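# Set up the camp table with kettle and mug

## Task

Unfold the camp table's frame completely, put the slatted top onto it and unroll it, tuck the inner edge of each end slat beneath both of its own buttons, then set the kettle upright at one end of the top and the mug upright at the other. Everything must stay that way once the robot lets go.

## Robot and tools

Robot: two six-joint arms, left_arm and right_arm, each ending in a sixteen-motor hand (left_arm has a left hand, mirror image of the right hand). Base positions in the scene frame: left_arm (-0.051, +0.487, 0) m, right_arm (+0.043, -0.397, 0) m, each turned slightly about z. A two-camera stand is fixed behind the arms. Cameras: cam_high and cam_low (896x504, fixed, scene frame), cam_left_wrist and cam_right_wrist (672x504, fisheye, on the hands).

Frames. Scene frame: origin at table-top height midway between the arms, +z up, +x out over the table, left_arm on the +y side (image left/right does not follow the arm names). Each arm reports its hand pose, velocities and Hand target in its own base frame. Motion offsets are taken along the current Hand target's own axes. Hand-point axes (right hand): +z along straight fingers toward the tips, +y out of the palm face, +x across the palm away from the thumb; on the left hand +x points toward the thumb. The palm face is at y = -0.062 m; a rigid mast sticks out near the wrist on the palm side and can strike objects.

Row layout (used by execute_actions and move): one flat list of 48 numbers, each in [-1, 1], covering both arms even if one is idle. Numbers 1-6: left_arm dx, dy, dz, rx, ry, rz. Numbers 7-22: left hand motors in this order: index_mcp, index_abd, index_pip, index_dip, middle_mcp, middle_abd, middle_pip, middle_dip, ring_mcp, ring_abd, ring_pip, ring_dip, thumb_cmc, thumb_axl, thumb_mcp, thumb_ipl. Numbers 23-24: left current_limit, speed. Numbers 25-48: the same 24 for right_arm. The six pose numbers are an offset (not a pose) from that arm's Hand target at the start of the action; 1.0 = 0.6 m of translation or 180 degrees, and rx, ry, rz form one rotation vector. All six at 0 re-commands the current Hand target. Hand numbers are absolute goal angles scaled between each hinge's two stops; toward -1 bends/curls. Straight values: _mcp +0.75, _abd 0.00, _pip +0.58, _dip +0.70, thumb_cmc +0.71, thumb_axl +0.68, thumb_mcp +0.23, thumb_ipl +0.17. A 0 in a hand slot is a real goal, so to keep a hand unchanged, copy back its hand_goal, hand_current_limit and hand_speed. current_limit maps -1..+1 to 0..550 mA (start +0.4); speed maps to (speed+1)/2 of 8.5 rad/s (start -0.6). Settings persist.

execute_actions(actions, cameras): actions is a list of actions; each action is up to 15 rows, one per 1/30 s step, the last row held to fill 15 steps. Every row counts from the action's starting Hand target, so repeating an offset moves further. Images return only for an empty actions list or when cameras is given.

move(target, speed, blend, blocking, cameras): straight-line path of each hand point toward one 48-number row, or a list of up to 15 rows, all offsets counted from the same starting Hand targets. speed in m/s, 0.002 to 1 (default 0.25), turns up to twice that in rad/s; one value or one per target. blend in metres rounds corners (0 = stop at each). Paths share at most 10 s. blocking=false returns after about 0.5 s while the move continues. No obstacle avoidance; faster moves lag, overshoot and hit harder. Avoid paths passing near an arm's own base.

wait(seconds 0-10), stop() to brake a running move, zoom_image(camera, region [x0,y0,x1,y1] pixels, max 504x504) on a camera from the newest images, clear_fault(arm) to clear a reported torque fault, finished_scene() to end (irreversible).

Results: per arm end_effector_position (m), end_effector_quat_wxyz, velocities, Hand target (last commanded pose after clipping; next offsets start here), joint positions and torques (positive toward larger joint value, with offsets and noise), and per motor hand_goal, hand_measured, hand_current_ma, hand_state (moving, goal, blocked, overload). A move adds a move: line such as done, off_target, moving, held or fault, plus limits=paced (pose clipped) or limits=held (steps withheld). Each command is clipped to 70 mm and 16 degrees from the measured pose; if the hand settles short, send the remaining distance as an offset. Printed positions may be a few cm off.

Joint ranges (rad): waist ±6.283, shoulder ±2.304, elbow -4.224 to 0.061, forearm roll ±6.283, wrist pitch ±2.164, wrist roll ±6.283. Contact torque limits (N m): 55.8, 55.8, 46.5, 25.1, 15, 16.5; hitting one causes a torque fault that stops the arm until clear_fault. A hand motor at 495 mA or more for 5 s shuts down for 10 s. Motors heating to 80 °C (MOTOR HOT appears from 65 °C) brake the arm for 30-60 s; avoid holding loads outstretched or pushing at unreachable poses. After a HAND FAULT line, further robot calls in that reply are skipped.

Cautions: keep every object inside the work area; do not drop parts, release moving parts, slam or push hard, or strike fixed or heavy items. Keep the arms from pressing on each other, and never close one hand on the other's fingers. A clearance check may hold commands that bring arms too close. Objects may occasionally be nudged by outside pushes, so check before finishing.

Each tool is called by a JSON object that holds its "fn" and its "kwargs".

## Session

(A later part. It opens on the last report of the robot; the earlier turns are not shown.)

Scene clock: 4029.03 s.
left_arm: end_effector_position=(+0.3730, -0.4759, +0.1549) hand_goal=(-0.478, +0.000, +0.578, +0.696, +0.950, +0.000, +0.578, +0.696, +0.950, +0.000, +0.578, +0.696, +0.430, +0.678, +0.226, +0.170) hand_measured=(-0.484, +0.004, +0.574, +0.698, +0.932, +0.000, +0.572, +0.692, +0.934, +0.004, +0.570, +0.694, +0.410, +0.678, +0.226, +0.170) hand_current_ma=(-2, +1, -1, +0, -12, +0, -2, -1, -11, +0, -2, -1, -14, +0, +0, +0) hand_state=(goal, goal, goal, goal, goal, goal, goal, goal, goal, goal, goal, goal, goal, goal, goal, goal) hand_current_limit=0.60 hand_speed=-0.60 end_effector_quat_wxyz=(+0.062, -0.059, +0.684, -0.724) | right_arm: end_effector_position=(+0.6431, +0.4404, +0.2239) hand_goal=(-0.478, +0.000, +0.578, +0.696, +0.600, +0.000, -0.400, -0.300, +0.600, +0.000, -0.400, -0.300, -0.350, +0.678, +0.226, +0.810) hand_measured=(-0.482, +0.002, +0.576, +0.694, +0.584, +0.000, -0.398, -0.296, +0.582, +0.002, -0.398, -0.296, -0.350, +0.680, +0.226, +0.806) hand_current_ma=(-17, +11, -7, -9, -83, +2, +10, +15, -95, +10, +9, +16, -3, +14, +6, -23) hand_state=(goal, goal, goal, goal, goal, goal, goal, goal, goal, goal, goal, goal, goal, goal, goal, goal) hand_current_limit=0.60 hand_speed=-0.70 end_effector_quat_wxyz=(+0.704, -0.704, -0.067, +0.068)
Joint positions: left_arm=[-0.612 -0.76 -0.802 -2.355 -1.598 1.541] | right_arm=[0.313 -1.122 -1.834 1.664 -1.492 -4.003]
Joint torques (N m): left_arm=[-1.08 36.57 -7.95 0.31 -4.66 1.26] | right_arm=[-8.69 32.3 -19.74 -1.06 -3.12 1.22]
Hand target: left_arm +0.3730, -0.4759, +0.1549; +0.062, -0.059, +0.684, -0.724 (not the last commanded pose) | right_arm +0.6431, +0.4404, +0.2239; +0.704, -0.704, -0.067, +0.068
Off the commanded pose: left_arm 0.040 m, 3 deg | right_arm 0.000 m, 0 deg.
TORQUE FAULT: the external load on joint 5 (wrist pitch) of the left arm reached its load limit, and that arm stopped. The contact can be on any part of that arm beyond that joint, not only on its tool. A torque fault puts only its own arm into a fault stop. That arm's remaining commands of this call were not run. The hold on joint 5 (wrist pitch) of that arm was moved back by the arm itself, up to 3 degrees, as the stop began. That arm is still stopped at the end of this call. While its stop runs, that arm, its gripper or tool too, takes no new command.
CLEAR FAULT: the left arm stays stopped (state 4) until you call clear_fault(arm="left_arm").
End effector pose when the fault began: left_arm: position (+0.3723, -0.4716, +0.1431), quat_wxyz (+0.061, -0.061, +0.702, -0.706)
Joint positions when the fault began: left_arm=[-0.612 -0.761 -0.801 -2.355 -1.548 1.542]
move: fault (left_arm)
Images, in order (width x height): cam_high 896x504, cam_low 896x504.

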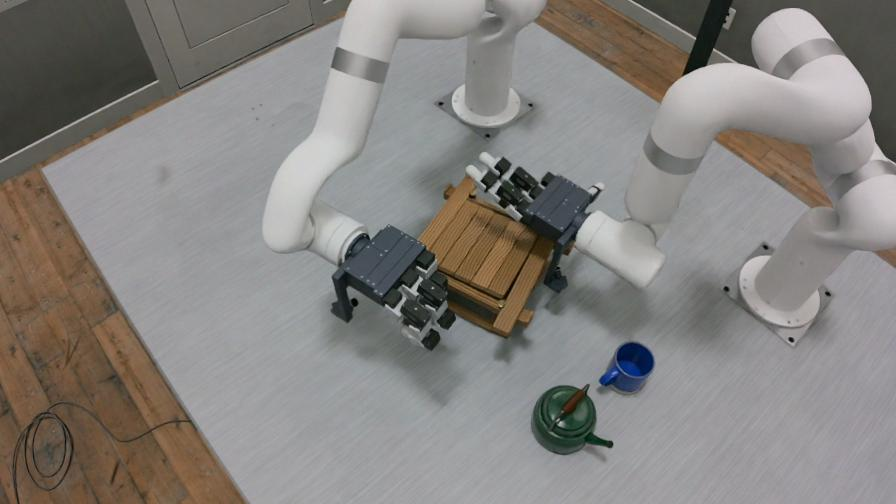

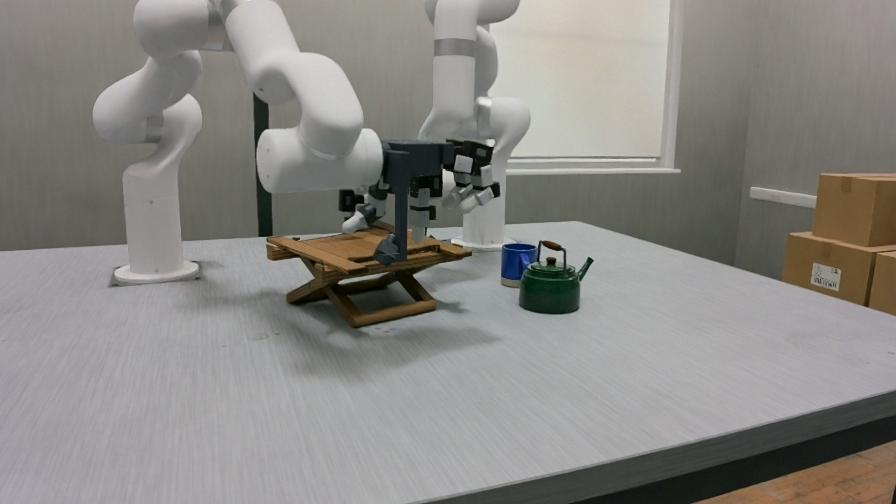

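{"fn": "clear_fault", "kwargs": {"arm": "left_arm"}}

{"fn": "move", "kwargs": {"target": [0,-0.05,0,0,0,0,-0.478,0,0.578,0.696,0.95,0,0.578,0.696,0.95,0,0.578,0.696,0.43,0.678,0.226,0.17,0.6,-0.6,0,-0.25,0,0,0,0,-0.478,0,0.578,0.696,0.6,0,-0.4,-0.3,0.6,0,-0.4,-0.3,-0.35,0.678,0.226,0.81,0.6,-0.7], "speed": 0.12, "cameras": ["cam_high","cam_low"]}}

Scene clock: 4090.70 s.
left_arm: end_effector_position=(+0.3730, -0.4759, +0.1549) hand_goal=(-0.478, +0.000, +0.578, +0.696, +0.950, +0.000, +0.578, +0.696, +0.950, +0.000, +0.578, +0.696, +0.430, +0.678, +0.226, +0.170) hand_measured=(-0.484, +0.004, +0.574, +0.698, +0.932, +0.000, +0.572, +0.692, +0.934, +0.004, +0.570, +0.694, +0.410, +0.678, +0.226, +0.170) hand_current_ma=(-2, +1, -1, +0, -12, +0, -2, -1, -11, +0, -2, -1, -14, +0, +0, +0) hand_state=(goal, goal, goal, goal, goal, goal, goal, goal, goal, goal, goal, goal, goal, goal, goal, goal) hand_current_limit=0.60 hand_speed=-0.60 end_effector_quat_wxyz=(+0.062, -0.059, +0.684, -0.724) | right_arm: end_effector_position=(+0.6431, +0.4404, +0.2239) hand_goal=(-0.478, +0.000, +0.578, +0.696, +0.600, +0.000, -0.400, -0.300, +0.600, +0.000, -0.400, -0.300, -0.350, +0.678, +0.226, +0.810) hand_measured=(-0.482, +0.002, +0.576, +0.694, +0.584, +0.000, -0.398, -0.296, +0.582, +0.002, -0.398, -0.296, -0.350, +0.680, +0.226, +0.806) hand_current_ma=(-17, +11, -7, -9, -83, +2, +10, +15, -95, +10, +9, +16, -3, +14, +6, -23) hand_state=(goal, goal, goal, goal, goal, goal, goal, goal, goal, goal, goal, goal, goal, goal, goal, goal) hand_current_limit=0.60 hand_speed=-0.70 end_effector_quat_wxyz=(+0.704, -0.704, -0.067, +0.068)
Joint positions: left_arm=[-0.612 -0.76 -0.802 -2.355 -1.598 1.541] | right_arm=[0.313 -1.122 -1.834 1.664 -1.492 -4.003]
Joint torques (N m): left_arm=[-1.06 34.49 -7.6 -0.36 -4.53 1.2] | right_arm=[-9.26 33.52 -18.6 -0.62 1.07 1.04]
Hand target: left_arm +0.3730, -0.4759, +0.1549; +0.062, -0.059, +0.684, -0.724 (not the last commanded pose) | right_arm +0.6431, +0.4404, +0.2239; +0.704, -0.704, -0.067, +0.068
Off the commanded pose: left_arm 0.040 m, 3 deg | right_arm 0.000 m, 0 deg.
TORQUE FAULT, CONTINUED: the left arm's stop, for the torque fault of joint 5 (wrist pitch) that an earlier result reported, is over. The call counts as one of the actions that you can send in this scene. The hold on joint 5 (wrist pitch) of that arm was moved back by the arm itself, up to 3 degrees, as the stop began. That arm's target is now where it stood when the stop ended, not its last command. That arm keeps its grip as last carried out and accepts commands again: back off and push less far.
CLEAR FAULT: your call cleared the left arm's torque fault. If a joint's load stays at its limit, that arm stops again at once.

Scene clock: 4092.33 s.
left_arm: end_effector_position=(+0.3727, -0.4742, +0.1848) hand_goal=(-0.478, +0.000, +0.578, +0.696, +0.950, +0.000, +0.578, +0.696, +0.950, +0.000, +0.578, +0.696, +0.430, +0.678, +0.226, +0.170) hand_measured=(-0.484, +0.004, +0.574, +0.698, +0.932, +0.000, +0.572, +0.692, +0.934, +0.004, +0.570, +0.694, +0.410, +0.678, +0.226, +0.170) hand_current_ma=(-2, +1, -1, +0, -12, +0, -2, -1, -11, +0, -2, -1, -14, +0, +0, +0) hand_state=(goal, goal, goal, goal, goal, goal, goal, goal, goal, goal, goal, goal, goal, goal, goal, goal) hand_current_limit=0.60 hand_speed=-0.60 end_effector_quat_wxyz=(+0.062, -0.059, +0.684, -0.724) | right_arm: end_effector_position=(+0.6432, +0.4403, +0.3738) hand_goal=(-0.478, +0.000, +0.578, +0.696, +0.600, +0.000, -0.400, -0.300, +0.600, +0.000, -0.400, -0.300, -0.350, +0.678, +0.226, +0.810) hand_measured=(-0.482, +0.002, +0.576, +0.694, +0.584, +0.000, -0.398, -0.296, +0.582, +0.002, -0.398, -0.296, -0.350, +0.680, +0.226, +0.806) hand_current_ma=(-17, +11, -7, -9, -82, +2, +10, +15, -94, +10, +9, +16, -3, +14, +6, -23) hand_state=(goal, goal, goal, goal, goal, goal, goal, goal, goal, goal, goal, goal, goal, goal, goal, goal) hand_current_limit=0.60 hand_speed=-0.70 end_effector_quat_wxyz=(+0.704, -0.704, -0.067, +0.068)
Joint positions: left_arm=[-0.609 -0.681 -0.776 -2.353 -1.561 1.503] | right_arm=[0.313 -0.932 -1.855 1.645 -1.474 -3.793]
Joint torques (N m): left_arm=[3.69 56.7 -7.89 1.8 1.06 -1.68] | right_arm=[-8.07 43.22 -19.57 -0.86 2.22 1.05]
Hand target: left_arm +0.3727, -0.4742, +0.1848; +0.062, -0.059, +0.684, -0.724 | right_arm +0.6432, +0.4403, +0.3739; +0.704, -0.704, -0.067, +0.068
Off the commanded pose: left_arm 0.000 m, 0 deg | right_arm 0.000 m, 0 deg.
move: done
Images, in order (width x height): cam_high 896x504, cam_low 896x504.

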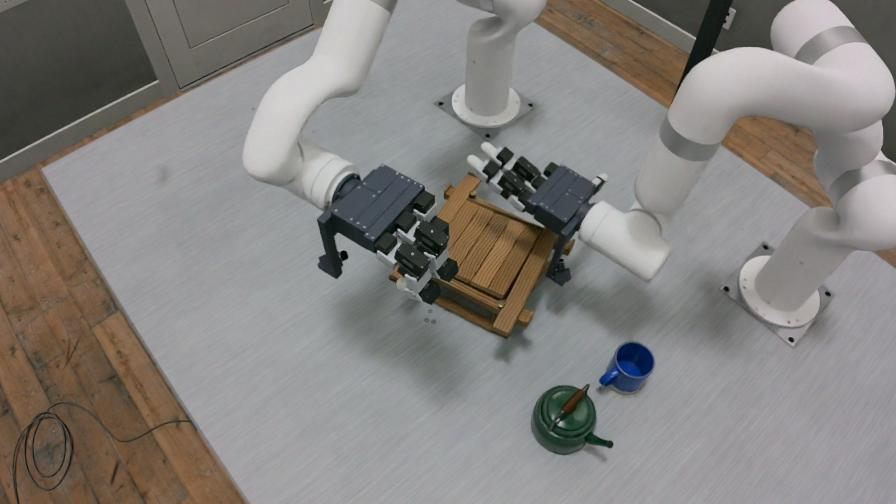

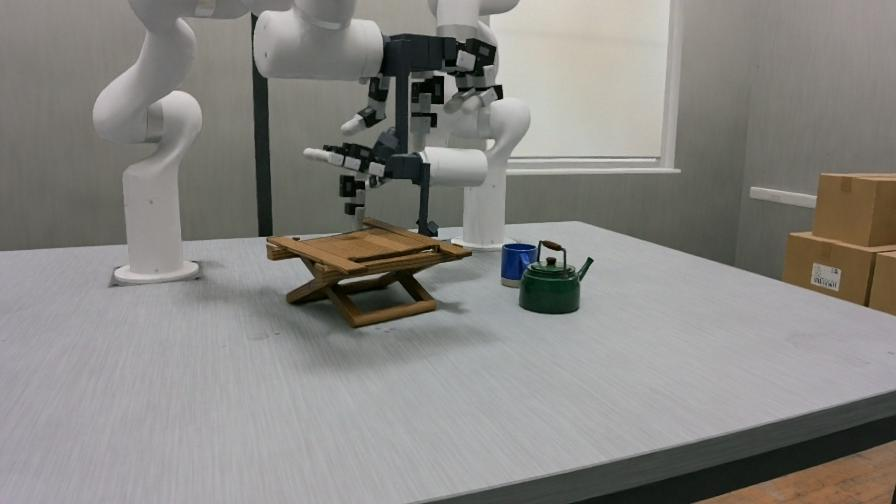

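{"fn": "zoom_image", "kwargs": {"camera": "cam_low", "region": [260, 150, 480, 340]}}

Scaled by 2.291 from the camera's 896x504 image, which has a finer 1280x720 frame.

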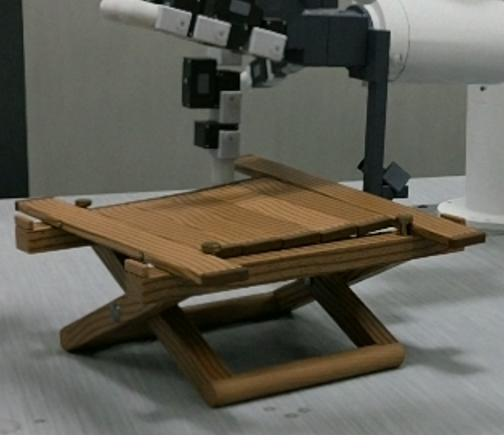

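{"fn": "move", "kwargs": {"target": [0.005,0,-0.0403,-0.0185,0,0,0.137,0,0.578,0.696,0.95,0,0.578,0.696,0.95,0,0.578,0.696,0.43,0.678,0.226,0.17,0.6,-0.6,0,0,0,0,0,0,-0.478,0,0.578,0.696,0.6,0,-0.4,-0.3,0.6,0,-0.4,-0.3,-0.35,0.678,0.226,0.81,0.6,-0.7], "speed": 0.12, "cameras": ["cam_high","cam_low"]}}

Scene clock: 4104.47 s.
left_arm: end_effector_position=(+0.3656, -0.4509, +0.1835) hand_goal=(+0.138, +0.000, +0.578, +0.696, +0.950, +0.000, +0.578, +0.696, +0.950, +0.000, +0.578, +0.696, +0.430, +0.678, +0.226, +0.170) hand_measured=(+0.122, +0.004, +0.574, +0.698, +0.932, +0.000, +0.572, +0.692, +0.934, +0.004, +0.570, +0.694, +0.410, +0.678, +0.226, +0.170) hand_current_ma=(-11, +1, -1, +0, -12, +0, -2, -1, -11, +0, -2, -1, -14, +0, +0, +0) hand_state=(goal, goal, goal, goal, goal, goal, goal, goal, goal, goal, goal, goal, goal, goal, goal, goal) hand_current_limit=0.60 hand_speed=-0.60 end_effector_quat_wxyz=(+0.060, -0.060, +0.705, -0.704) | right_arm: end_effector_position=(+0.6432, +0.4403, +0.3739) hand_goal=(-0.478, +0.000, +0.578, +0.696, +0.600, +0.000, -0.400, -0.300, +0.600, +0.000, -0.400, -0.300, -0.350, +0.678, +0.226, +0.810) hand_measured=(-0.482, +0.002, +0.576, +0.694, +0.584, +0.000, -0.398, -0.296, +0.582, +0.002, -0.398, -0.296, -0.350, +0.680, +0.226, +0.806) hand_current_ma=(-17, +11, -7, -9, -82, +2, +10, +15, -94, +10, +9, +16, -3, +14, +6, -23) hand_state=(goal, goal, goal, goal, goal, goal, goal, goal, goal, goal, goal, goal, goal, goal, goal, goal) hand_current_limit=0.60 hand_speed=-0.70 end_effector_quat_wxyz=(+0.704, -0.704, -0.067, +0.068)
Joint positions: left_arm=[-0.581 -0.632 -0.725 -2.321 -1.506 1.502] | right_arm=[0.313 -0.932 -1.855 1.645 -1.474 -3.793]
Joint torques (N m): left_arm=[3.79 55.88 -8.37 2.39 1.16 -1.77] | right_arm=[-10.12 44.39 -20.92 -0.7 1.13 1.1]
Hand target: left_arm +0.3656, -0.4509, +0.1835; +0.060, -0.060, +0.705, -0.704 | right_arm +0.6432, +0.4403, +0.3739; +0.704, -0.704, -0.067, +0.068
Off the commanded pose: left_arm 0.000 m, 0 deg | right_arm 0.000 m, 0 deg.
move: done
Images, in order (width x height): cam_high 896x504, cam_low 896x504.

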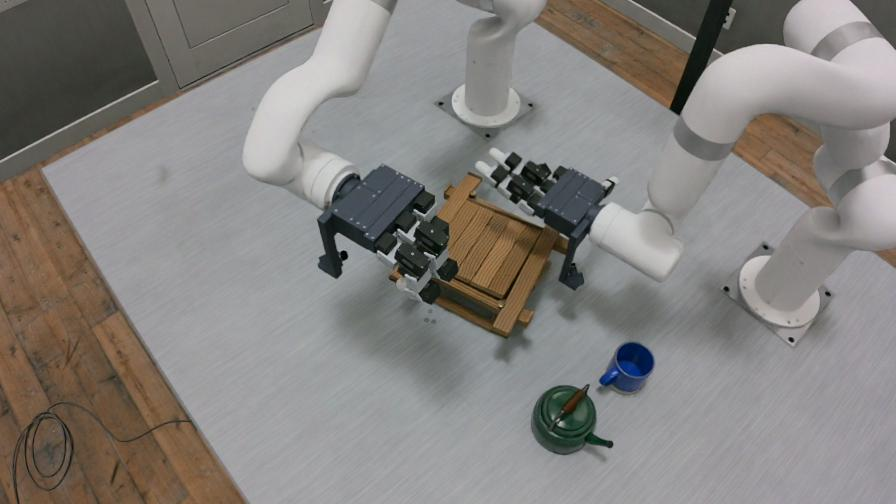

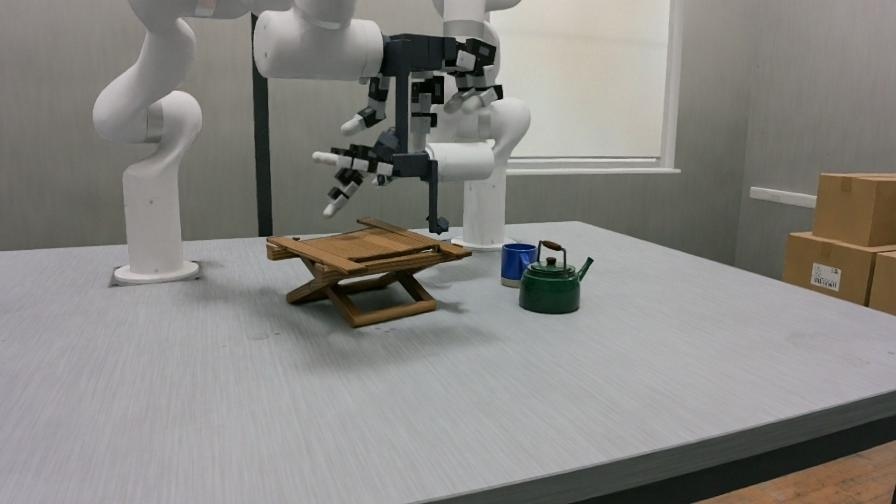

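{"fn": "move", "kwargs": {"target": [0,0.089,0,0,0,0,0.137,0,0.578,0.696,0.95,0,0.578,0.696,0.95,0,0.578,0.696,0.43,0.678,0.226,0.17,0.6,-0.6,0,0,0,0,0,0,-0.478,0,0.578,0.696,0.6,0,-0.4,-0.3,0.6,0,-0.4,-0.3,-0.35,0.678,0.226,0.81,0.6,-0.7], "speed": 0.06, "cameras": ["cam_high","cam_low"]}}

{"fn": "zoom_image", "kwargs": {"camera": "cam_low", "region": [260, 150, 480, 340]}}

{"fn": "zoom_image", "kwargs": {"camera": "cam_high", "region": [440, 130, 640, 350]}}

Scene clock: 4109.47 s.
left_arm: end_effector_position=(+0.3656, -0.4508, +0.1301) hand_goal=(+0.138, +0.000, +0.578, +0.696, +0.950, +0.000, +0.578, +0.696, +0.950, +0.000, +0.578, +0.696, +0.430, +0.678, +0.226, +0.170) hand_measured=(+0.122, +0.004, +0.574, +0.698, +0.932, +0.000, +0.572, +0.692, +0.934, +0.004, +0.570, +0.694, +0.410, +0.678, +0.226, +0.170) hand_current_ma=(-11, +1, -1, +0, -12, +0, -2, -1, -11, +0, -2, -1, -14, +0, +0, +0) hand_state=(goal, goal, goal, goal, goal, goal, goal, goal, goal, goal, goal, goal, goal, goal, goal, goal) hand_current_limit=0.60 hand_speed=-0.60 end_effector_quat_wxyz=(+0.060, -0.060, +0.705, -0.704) | right_arm: end_effector_position=(+0.6432, +0.4403, +0.3739) hand_goal=(-0.478, +0.000, +0.578, +0.696, +0.600, +0.000, -0.400, -0.300, +0.600, +0.000, -0.400, -0.300, -0.350, +0.678, +0.226, +0.810) hand_measured=(-0.482, +0.002, +0.576, +0.694, +0.584, +0.000, -0.398, -0.296, +0.582, +0.002, -0.398, -0.296, -0.350, +0.680, +0.226, +0.806) hand_current_ma=(-17, +11, -7, -9, -82, +2, +10, +15, -94, +10, +9, +16, -3, +14, +6, -23) hand_state=(goal, goal, goal, goal, goal, goal, goal, goal, goal, goal, goal, goal, goal, goal, goal, goal) hand_current_limit=0.60 hand_speed=-0.70 end_effector_quat_wxyz=(+0.704, -0.704, -0.067, +0.068)
Joint positions: left_arm=[-0.581 -0.775 -0.767 -2.323 -1.575 1.576] | right_arm=[0.313 -0.932 -1.855 1.645 -1.474 -3.793]
Joint torques (N m): left_arm=[3.25 36.06 -17.15 -1.32 -5.11 1.54] | right_arm=[-9.81 43.5 -21.04 -0.96 0.03 0.97]
Hand target: left_arm +0.3656, -0.4508, +0.1301; +0.060, -0.060, +0.705, -0.704 | right_arm +0.6432, +0.4403, +0.3739; +0.704, -0.704, -0.067, +0.068
Off the commanded pose: left_arm 0.000 m, 0 deg | right_arm 0.000 m, 0 deg.
move: done
Images, in order (width x height): cam_high 896x504, cam_low 896x504.

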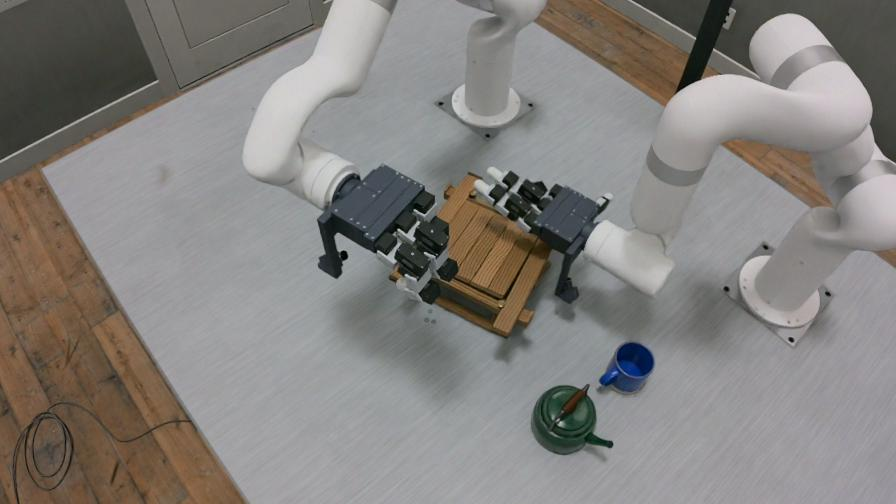

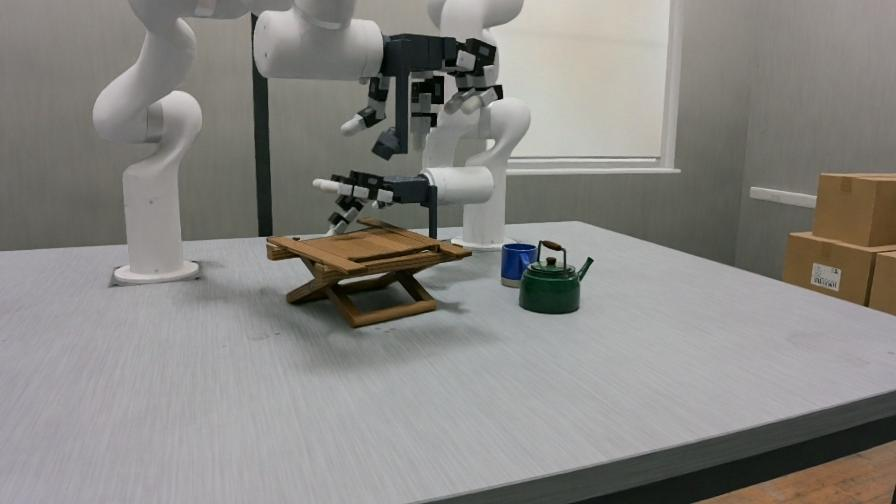

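Scaled by 2.291 from the camera's 896x504 image, which has a finer 1280x720 frame.

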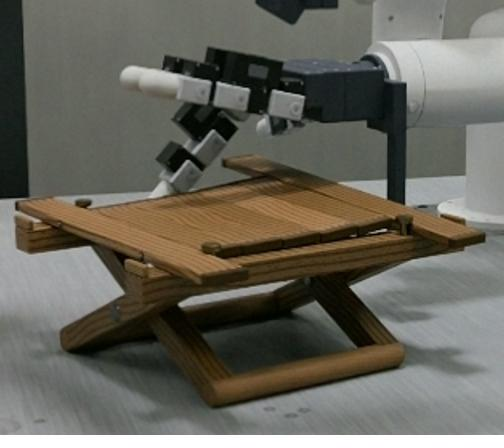

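Scaled by 2.291 from the camera's 896x504 image, which has a finer 1280x720 frame.

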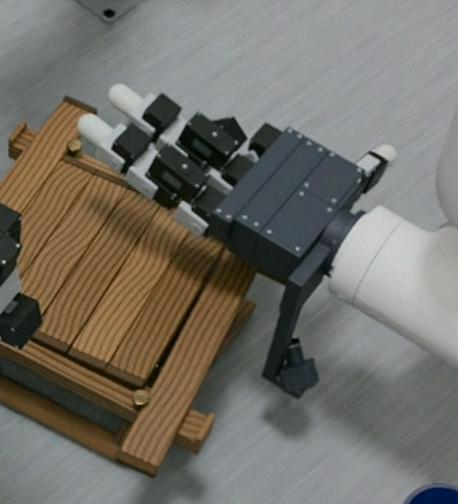

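{"fn": "move", "kwargs": {"target": [0,0.05,0,0,0,0,0.137,0,0.578,0.696,0.95,0,0.578,0.696,0.95,0,0.578,0.696,0.43,0.678,0.226,0.17,0.6,-0.6,0,0,0,0,0,0,-0.478,0,0.578,0.696,0.6,0,-0.4,-0.3,0.6,0,-0.4,-0.3,-0.35,0.678,0.226,0.81,0.6,-0.7], "speed": 0.04, "cameras": ["cam_high","cam_low"]}}

{"fn": "zoom_image", "kwargs": {"camera": "cam_low", "region": [260, 150, 480, 340]}}

{"fn": "zoom_image", "kwargs": {"camera": "cam_high", "region": [440, 130, 640, 350]}}

Scene clock: 4114.23 s.
left_arm: end_effector_position=(+0.3656, -0.4508, +0.1001) hand_goal=(+0.138, +0.000, +0.578, +0.696, +0.950, +0.000, +0.578, +0.696, +0.950, +0.000, +0.578, +0.696, +0.430, +0.678, +0.226, +0.170) hand_measured=(+0.122, +0.004, +0.574, +0.698, +0.932, +0.000, +0.572, +0.692, +0.934, +0.004, +0.570, +0.694, +0.410, +0.678, +0.226, +0.170) hand_current_ma=(-11, +1, -1, +0, -12, +0, -2, -1, -11, +0, -2, -1, -14, +0, +0, +0) hand_state=(goal, goal, goal, goal, goal, goal, goal, goal, goal, goal, goal, goal, goal, goal, goal, goal) hand_current_limit=0.60 hand_speed=-0.60 end_effector_quat_wxyz=(+0.060, -0.060, +0.705, -0.704) | right_arm: end_effector_position=(+0.6432, +0.4403, +0.3739) hand_goal=(-0.478, +0.000, +0.578, +0.696, +0.600, +0.000, -0.400, -0.300, +0.600, +0.000, -0.400, -0.300, -0.350, +0.678, +0.226, +0.810) hand_measured=(-0.482, +0.002, +0.576, +0.694, +0.584, +0.000, -0.398, -0.296, +0.582, +0.002, -0.398, -0.296, -0.350, +0.680, +0.226, +0.806) hand_current_ma=(-17, +11, -7, -9, -82, +2, +10, +15, -94, +10, +9, +16, -3, +14, +6, -23) hand_state=(goal, goal, goal, goal, goal, goal, goal, goal, goal, goal, goal, goal, goal, goal, goal, goal) hand_current_limit=0.60 hand_speed=-0.70 end_effector_quat_wxyz=(+0.704, -0.704, -0.067, +0.068)
Joint positions: left_arm=[-0.581 -0.857 -0.798 -2.322 -1.61 1.613] | right_arm=[0.313 -0.932 -1.855 1.645 -1.474 -3.793]
Joint torques (N m): left_arm=[0.22 35.06 -15.48 1.7 -4.97 1.4] | right_arm=[-8.65 43.66 -20.56 -0.66 -1.13 1.08]
Hand target: left_arm +0.3656, -0.4508, +0.1001; +0.060, -0.060, +0.705, -0.704 | right_arm +0.6432, +0.4403, +0.3739; +0.704, -0.704, -0.067, +0.068
Off the commanded pose: left_arm 0.000 m, 0 deg | right_arm 0.000 m, 0 deg.
move: done
Images, in order (width x height): cam_high 896x504, cam_low 896x504.

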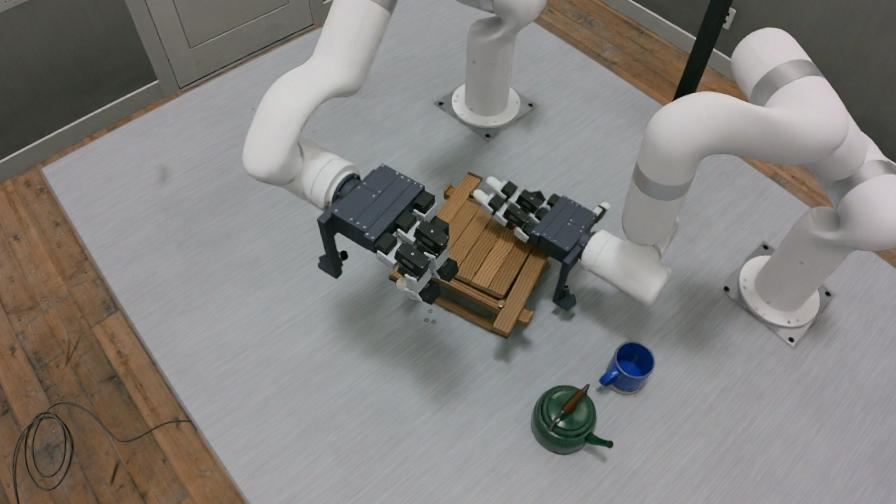

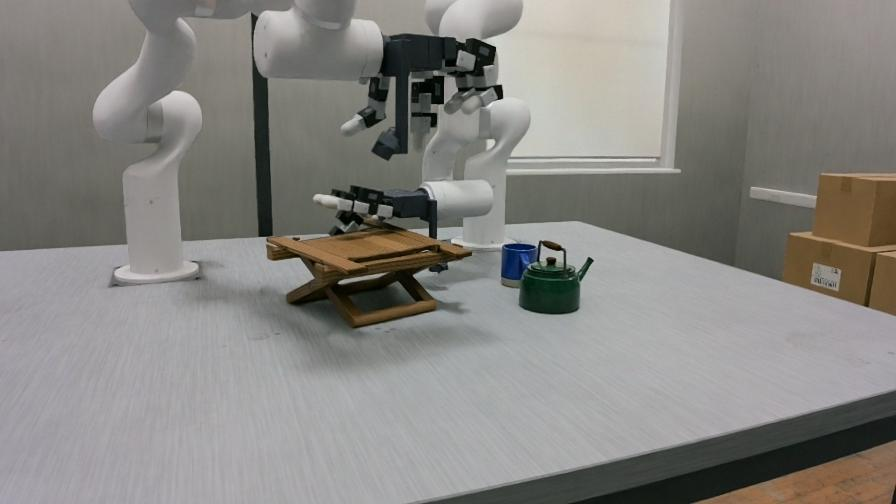

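Scaled by 2.291 from the camera's 896x504 image, which has a finer 1280x720 frame.

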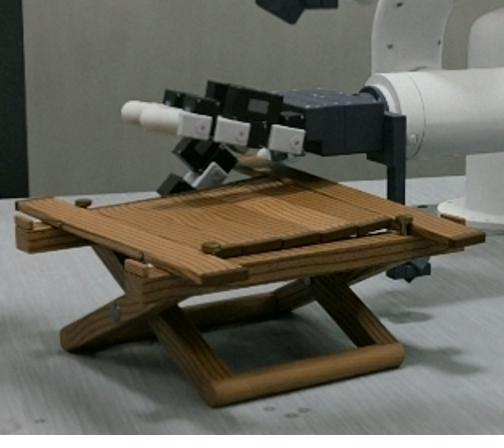

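Scaled by 2.291 from the camera's 896x504 image, which has a finer 1280x720 frame.

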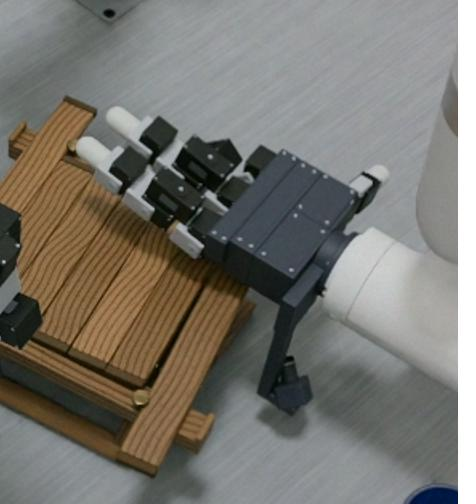

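{"fn": "move", "kwargs": {"target": [[0,0,-0.0067,0,0,0,0.137,0,0.578,0.696,0.95,0,0.578,0.696,0.95,0,0.578,0.696,0.43,0.678,0.226,0.17,0.6,-0.6,0,0,0,0,0,0,-0.478,0,0.578,0.696,0.6,0,-0.4,-0.3,0.6,0,-0.4,-0.3,-0.35,0.678,0.226,0.81,0.6,-0.7],[0,0,-0.0067,0,0,0,0.137,0,0.578,0.696,0.95,0,0.578,0.696,0.95,0,0.578,0.696,-0.686,0.678,0.226,0.17,0.6,-0.6,0,0,0,0,0,0,-0.478,0,0.578,0.696,0.6,0,-0.4,-0.3,0.6,0,-0.4,-0.3,-0.35,0.678,0.226,0.81,0.6,-0.7]], "speed": 0.04, "cameras": ["cam_high","cam_low","cam_left_wrist"]}}

{"fn": "zoom_image", "kwargs": {"camera": "cam_high", "region": [460, 150, 640, 350]}}

Scene clock: 4121.90 s.
left_arm: end_effector_position=(+0.3649, -0.4468, +0.1001) hand_goal=(+0.138, +0.000, +0.578, +0.696, +0.950, +0.000, +0.578, +0.696, +0.950, +0.000, +0.578, +0.696, -0.686, +0.678, +0.226, +0.170) hand_measured=(+0.122, +0.004, +0.574, +0.698, +0.932, +0.000, +0.572, +0.692, +0.934, +0.004, +0.570, +0.694, -0.670, +0.678, +0.230, +0.170) hand_current_ma=(-11, +1, -1, +0, -12, +0, -2, -1, -11, +0, -2, -1, +10, +0, +2, +0) hand_state=(goal, goal, goal, goal, goal, goal, goal, goal, goal, goal, goal, goal, goal, goal, goal, goal) hand_current_limit=0.60 hand_speed=-0.60 end_effector_quat_wxyz=(+0.060, -0.060, +0.705, -0.704) | right_arm: end_effector_position=(+0.6432, +0.4403, +0.3739) hand_goal=(-0.478, +0.000, +0.578, +0.696, +0.600, +0.000, -0.400, -0.300, +0.600, +0.000, -0.400, -0.300, -0.350, +0.678, +0.226, +0.810) hand_measured=(-0.482, +0.002, +0.576, +0.694, +0.584, +0.000, -0.398, -0.296, +0.582, +0.002, -0.398, -0.296, -0.350, +0.680, +0.226, +0.806) hand_current_ma=(-17, +11, -7, -9, -82, +2, +10, +15, -94, +10, +9, +16, -3, +14, +6, -23) hand_state=(goal, goal, goal, goal, goal, goal, goal, goal, goal, goal, goal, goal, goal, goal, goal, goal) hand_current_limit=0.60 hand_speed=-0.70 end_effector_quat_wxyz=(+0.704, -0.704, -0.067, +0.068)
Joint positions: left_arm=[-0.574 -0.855 -0.791 -2.315 -1.613 1.617] | right_arm=[0.313 -0.932 -1.855 1.645 -1.474 -3.793]
Joint torques (N m): left_arm=[4.37 59.85 -8.33 2.25 -4.77 1.54] | right_arm=[-9 43.45 -20.79 -1.57 -2.25 1.05]
Hand target: left_arm +0.3649, -0.4468, +0.1001; +0.060, -0.060, +0.705, -0.704 | right_arm +0.6432, +0.4403, +0.3739; +0.704, -0.704, -0.067, +0.068
Off the commanded pose: left_arm 0.000 m, 0 deg | right_arm 0.000 m, 0 deg.
move: done
Images, in order (width x height): cam_high 896x504, cam_low 896x504, cam_left_wrist 672x504.

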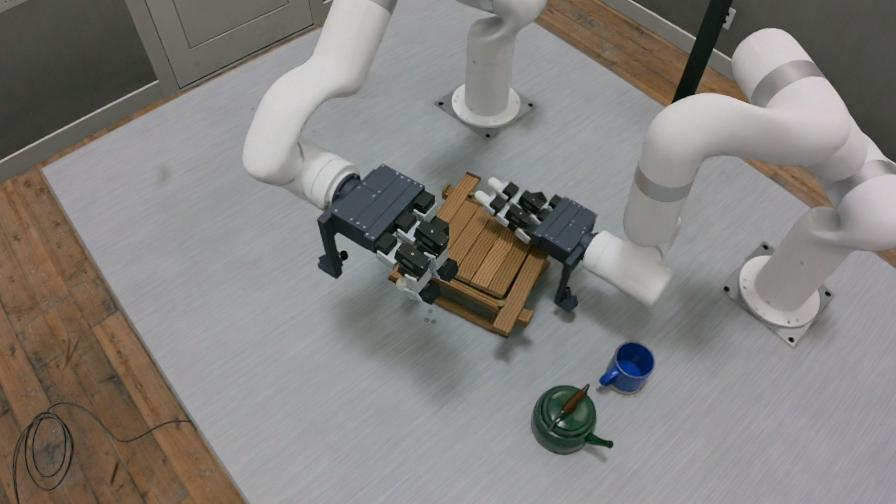

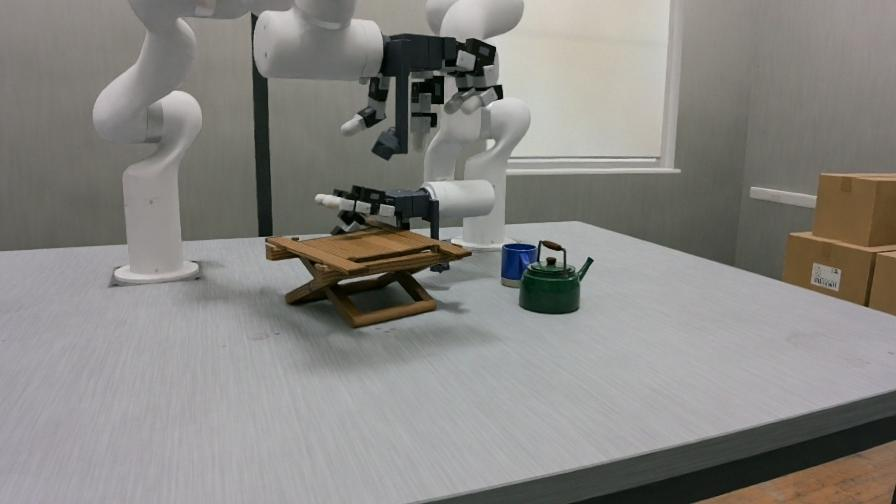

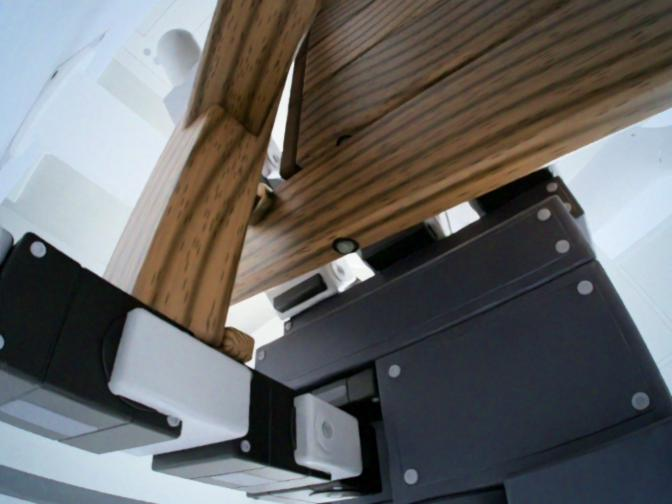

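Scaled by 2.520 from the camera's 896x504 image, which has a finer 1280x720 frame.

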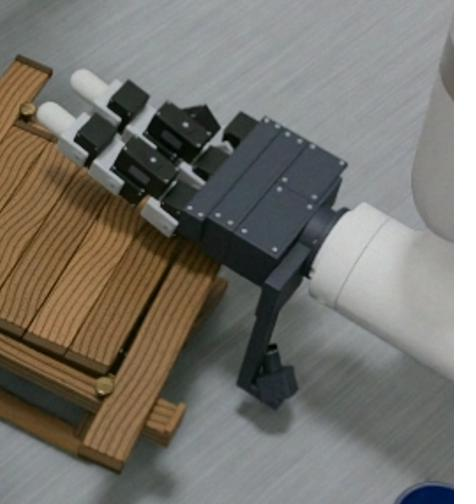

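{"fn": "move", "kwargs": {"target": [[0,0,0.005,0,0,0,0.137,0,0.578,0.696,0.95,0,0.578,0.696,0.95,0,0.578,0.696,-0.686,0.678,0.226,0.17,0.1,-0.6,0,0,0,0,0,0,-0.478,0,0.578,0.696,0.6,0,-0.4,-0.3,0.6,0,-0.4,-0.3,-0.35,0.678,0.226,0.81,0.6,-0.7],[0,0,0.005,0,0,0,-0.2,0,0.578,0.696,0.95,0,0.578,0.696,0.95,0,0.578,0.696,-0.686,0.678,0.226,0.17,0.1,-0.8,0,0,0,0,0,0,-0.478,0,0.578,0.696,0.6,0,-0.4,-0.3,0.6,0,-0.4,-0.3,-0.35,0.678,0.226,0.81,0.6,-0.7]], "speed": 0.04, "cameras": ["cam_high","cam_low","cam_left_wrist"]}}

{"fn": "zoom_image", "kwargs": {"camera": "cam_high", "region": [460, 150, 640, 350]}}

Scene clock: 4137.07 s.
left_arm: end_effector_position=(+0.3654, -0.4498, +0.1001) hand_goal=(-0.200, +0.000, +0.578, +0.696, +0.950, +0.000, +0.578, +0.696, +0.950, +0.000, +0.578, +0.696, -0.686, +0.678, +0.226, +0.170) hand_measured=(-0.054, +0.020, +0.576, +0.698, +0.932, +0.000, +0.572, +0.692, +0.934, +0.004, +0.570, +0.694, -0.682, +0.670, +0.246, +0.170) hand_current_ma=(+302, +10, +0, +0, -12, +0, -2, -1, -11, +0, -2, -1, +1, -4, +20, +0) hand_state=(blocked, goal, goal, goal, goal, goal, goal, goal, goal, goal, goal, goal, goal, goal, goal, goal) hand_current_limit=0.10 hand_speed=-0.80 end_effector_quat_wxyz=(+0.060, -0.060, +0.705, -0.704) | right_arm: end_effector_position=(+0.6432, +0.4403, +0.3739) hand_goal=(-0.478, +0.000, +0.578, +0.696, +0.600, +0.000, -0.400, -0.300, +0.600, +0.000, -0.400, -0.300, -0.350, +0.678, +0.226, +0.810) hand_measured=(-0.482, +0.002, +0.576, +0.694, +0.584, +0.000, -0.398, -0.296, +0.582, +0.002, -0.398, -0.296, -0.350, +0.680, +0.226, +0.806) hand_current_ma=(-17, +11, -7, -9, -82, +2, +10, +15, -94, +10, +9, +16, -3, +14, +6, -23) hand_state=(goal, goal, goal, goal, goal, goal, goal, goal, goal, goal, goal, goal, goal, goal, goal, goal) hand_current_limit=0.60 hand_speed=-0.70 end_effector_quat_wxyz=(+0.704, -0.704, -0.067, +0.068)
Joint positions: left_arm=[-0.579 -0.856 -0.796 -2.32 -1.611 1.614] | right_arm=[0.313 -0.932 -1.855 1.645 -1.474 -3.793]
Joint torques (N m): left_arm=[-3.89 36.9 -11.07 -0.32 1.24 -0.78] | right_arm=[-10.29 43.62 -20.12 -0.74 -3.73 0.93]
Hand target: left_arm +0.3654, -0.4498, +0.1001; +0.060, -0.060, +0.705, -0.704 | right_arm +0.6432, +0.4403, +0.3739; +0.704, -0.704, -0.067, +0.068
Off the commanded pose: left_arm 0.000 m, 0 deg | right_arm 0.000 m, 0 deg.
move: done
Images, in order (width x height): cam_high 896x504, cam_low 896x504, cam_left_wrist 672x504.

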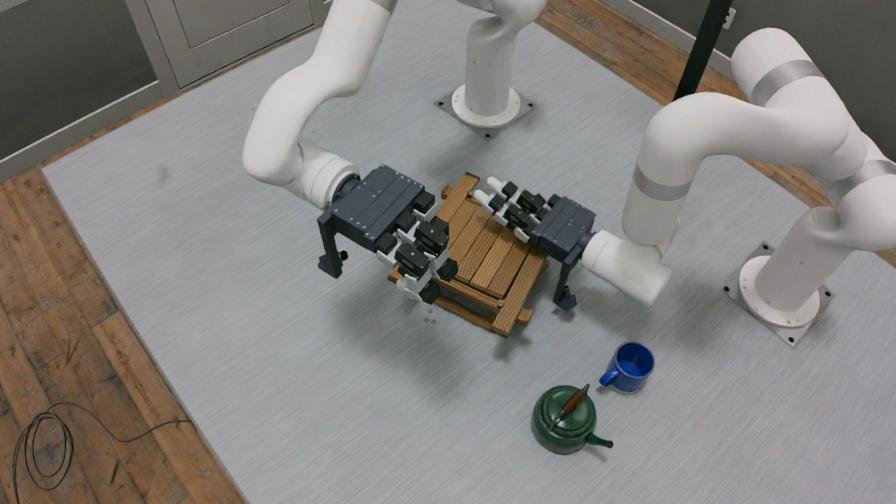

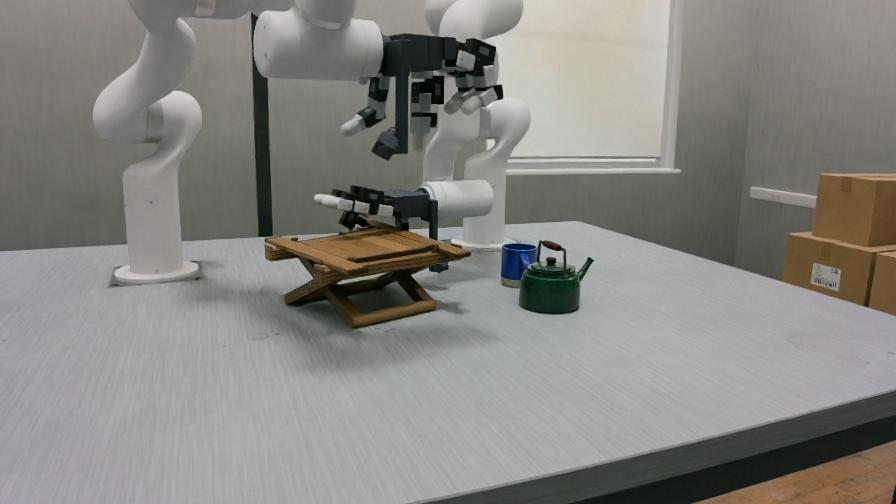

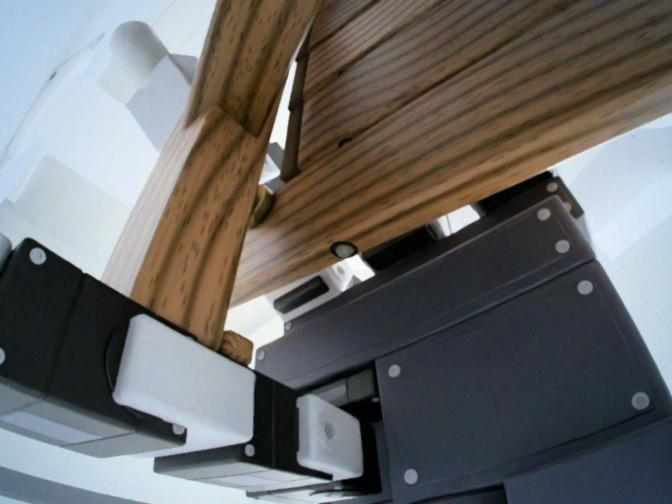

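Scaled by 2.520 from the camera's 896x504 image, which has a finer 1280x720 frame.

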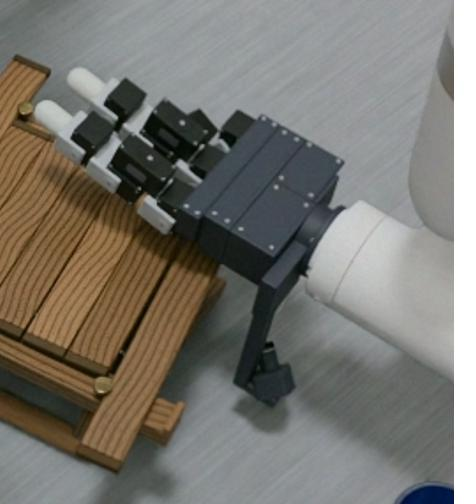

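{"fn": "move", "kwargs": {"target": [0,0,0,0,0,0,-1,0,0.578,0.696,0.95,0,0.578,0.696,0.95,0,0.578,0.696,-0.686,0.678,0.1,0.17,0.6,-0.75,0,0,0,0,0,0,-0.478,0,0.578,0.696,0.6,0,-0.4,-0.3,0.6,0,-0.4,-0.3,-0.35,0.678,0.226,0.81,0.6,-0.7], "speed": 0.04, "cameras": ["cam_high","cam_low","cam_left_wrist"]}}

{"fn": "zoom_image", "kwargs": {"camera": "cam_high", "region": [460, 150, 640, 350]}}

{"fn": "zoom_image", "kwargs": {"camera": "cam_low", "region": [260, 150, 480, 340]}}

Scene clock: 4144.77 s.
left_arm: end_effector_position=(+0.3654, -0.4498, +0.1001) hand_goal=(-1.000, +0.000, +0.578, +0.696, +0.950, +0.000, +0.578, +0.696, +0.950, +0.000, +0.578, +0.696, -0.686, +0.678, +0.100, +0.170) hand_measured=(-0.268, +0.048, +0.582, +0.698, +0.932, +0.000, +0.572, +0.692, +0.934, +0.004, +0.570, +0.694, -0.706, +0.662, +0.224, +0.170) hand_current_ma=(+440, +48, +1, +0, -12, +0, -2, -1, -11, +0, -2, -1, -13, -13, +440, +0) hand_state=(blocked, blocked, goal, goal, goal, goal, goal, goal, goal, goal, goal, goal, goal, goal, blocked, goal) hand_current_limit=0.60 hand_speed=-0.75 end_effector_quat_wxyz=(+0.060, -0.060, +0.705, -0.704) | right_arm: end_effector_position=(+0.6432, +0.4403, +0.3739) hand_goal=(-0.478, +0.000, +0.578, +0.696, +0.600, +0.000, -0.400, -0.300, +0.600, +0.000, -0.400, -0.300, -0.350, +0.678, +0.226, +0.810) hand_measured=(-0.482, +0.002, +0.576, +0.694, +0.584, +0.000, -0.398, -0.296, +0.582, +0.002, -0.398, -0.296, -0.350, +0.680, +0.226, +0.806) hand_current_ma=(-17, +11, -7, -9, -82, +2, +10, +15, -94, +10, +9, +16, -3, +14, +6, -23) hand_state=(goal, goal, goal, goal, goal, goal, goal, goal, goal, goal, goal, goal, goal, goal, goal, goal) hand_current_limit=0.60 hand_speed=-0.70 end_effector_quat_wxyz=(+0.704, -0.704, -0.067, +0.068)
Joint positions: left_arm=[-0.579 -0.856 -0.796 -2.32 -1.611 1.614] | right_arm=[0.313 -0.932 -1.855 1.645 -1.474 -3.793]
Joint torques (N m): left_arm=[3.02 35.98 -14.89 1.15 1.47 2.05] | right_arm=[-8.57 41.92 -20.67 -0.41 -4.52 0.89]
Hand target: left_arm +0.3654, -0.4498, +0.1001; +0.060, -0.060, +0.705, -0.704 | right_arm +0.6432, +0.4403, +0.3739; +0.704, -0.704, -0.067, +0.068
Off the commanded pose: left_arm 0.000 m, 0 deg | right_arm 0.000 m, 0 deg.
move: done
Images, in order (width x height): cam_high 896x504, cam_low 896x504, cam_left_wrist 672x504.

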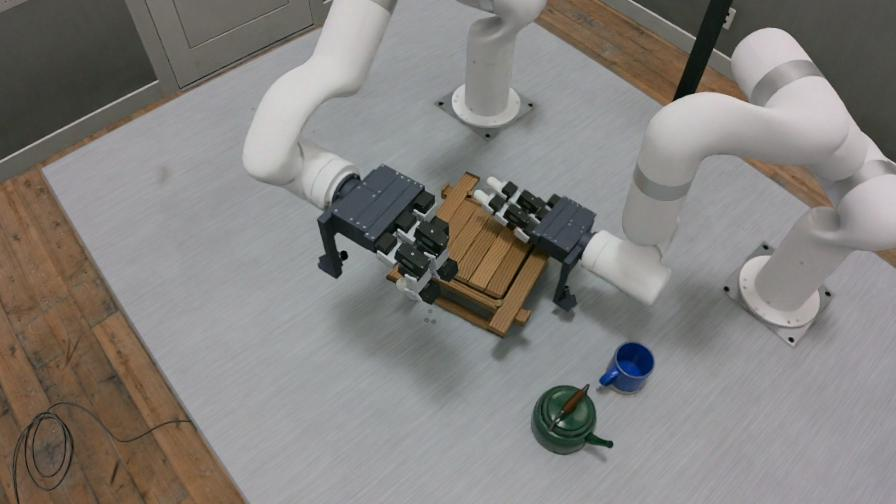

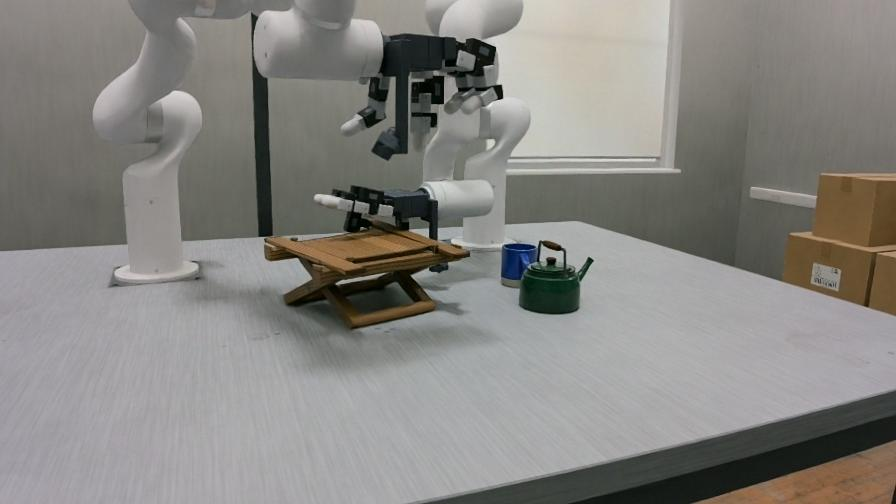

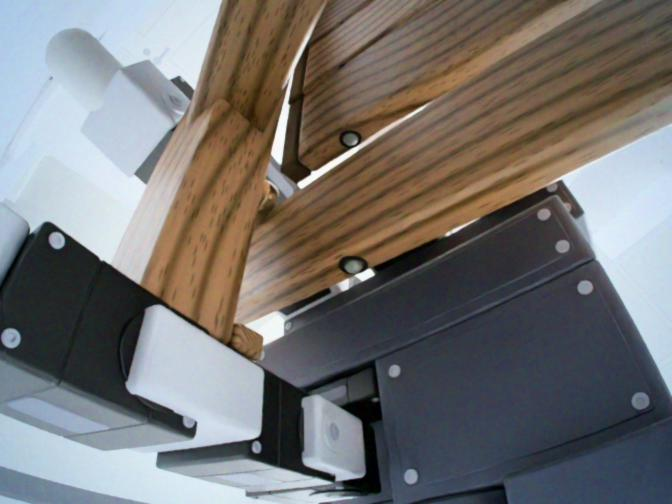

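Scaled by 2.520 from the camera's 896x504 image, which has a finer 1280x720 frame.

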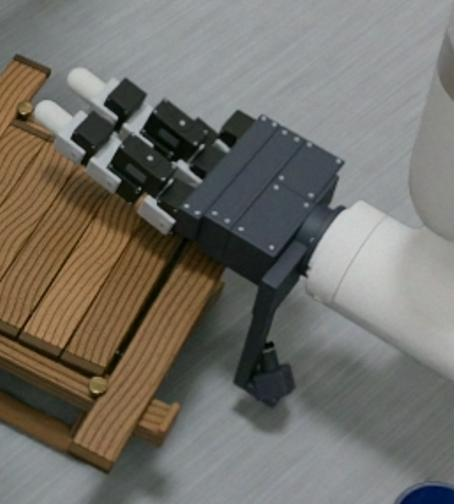

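Scaled by 2.291 from the camera's 896x504 image, which has a finer 1280x720 frame.

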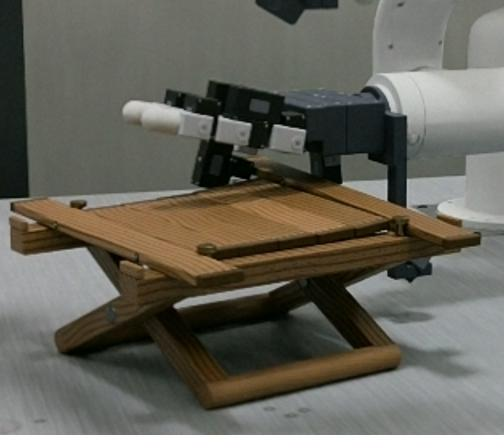

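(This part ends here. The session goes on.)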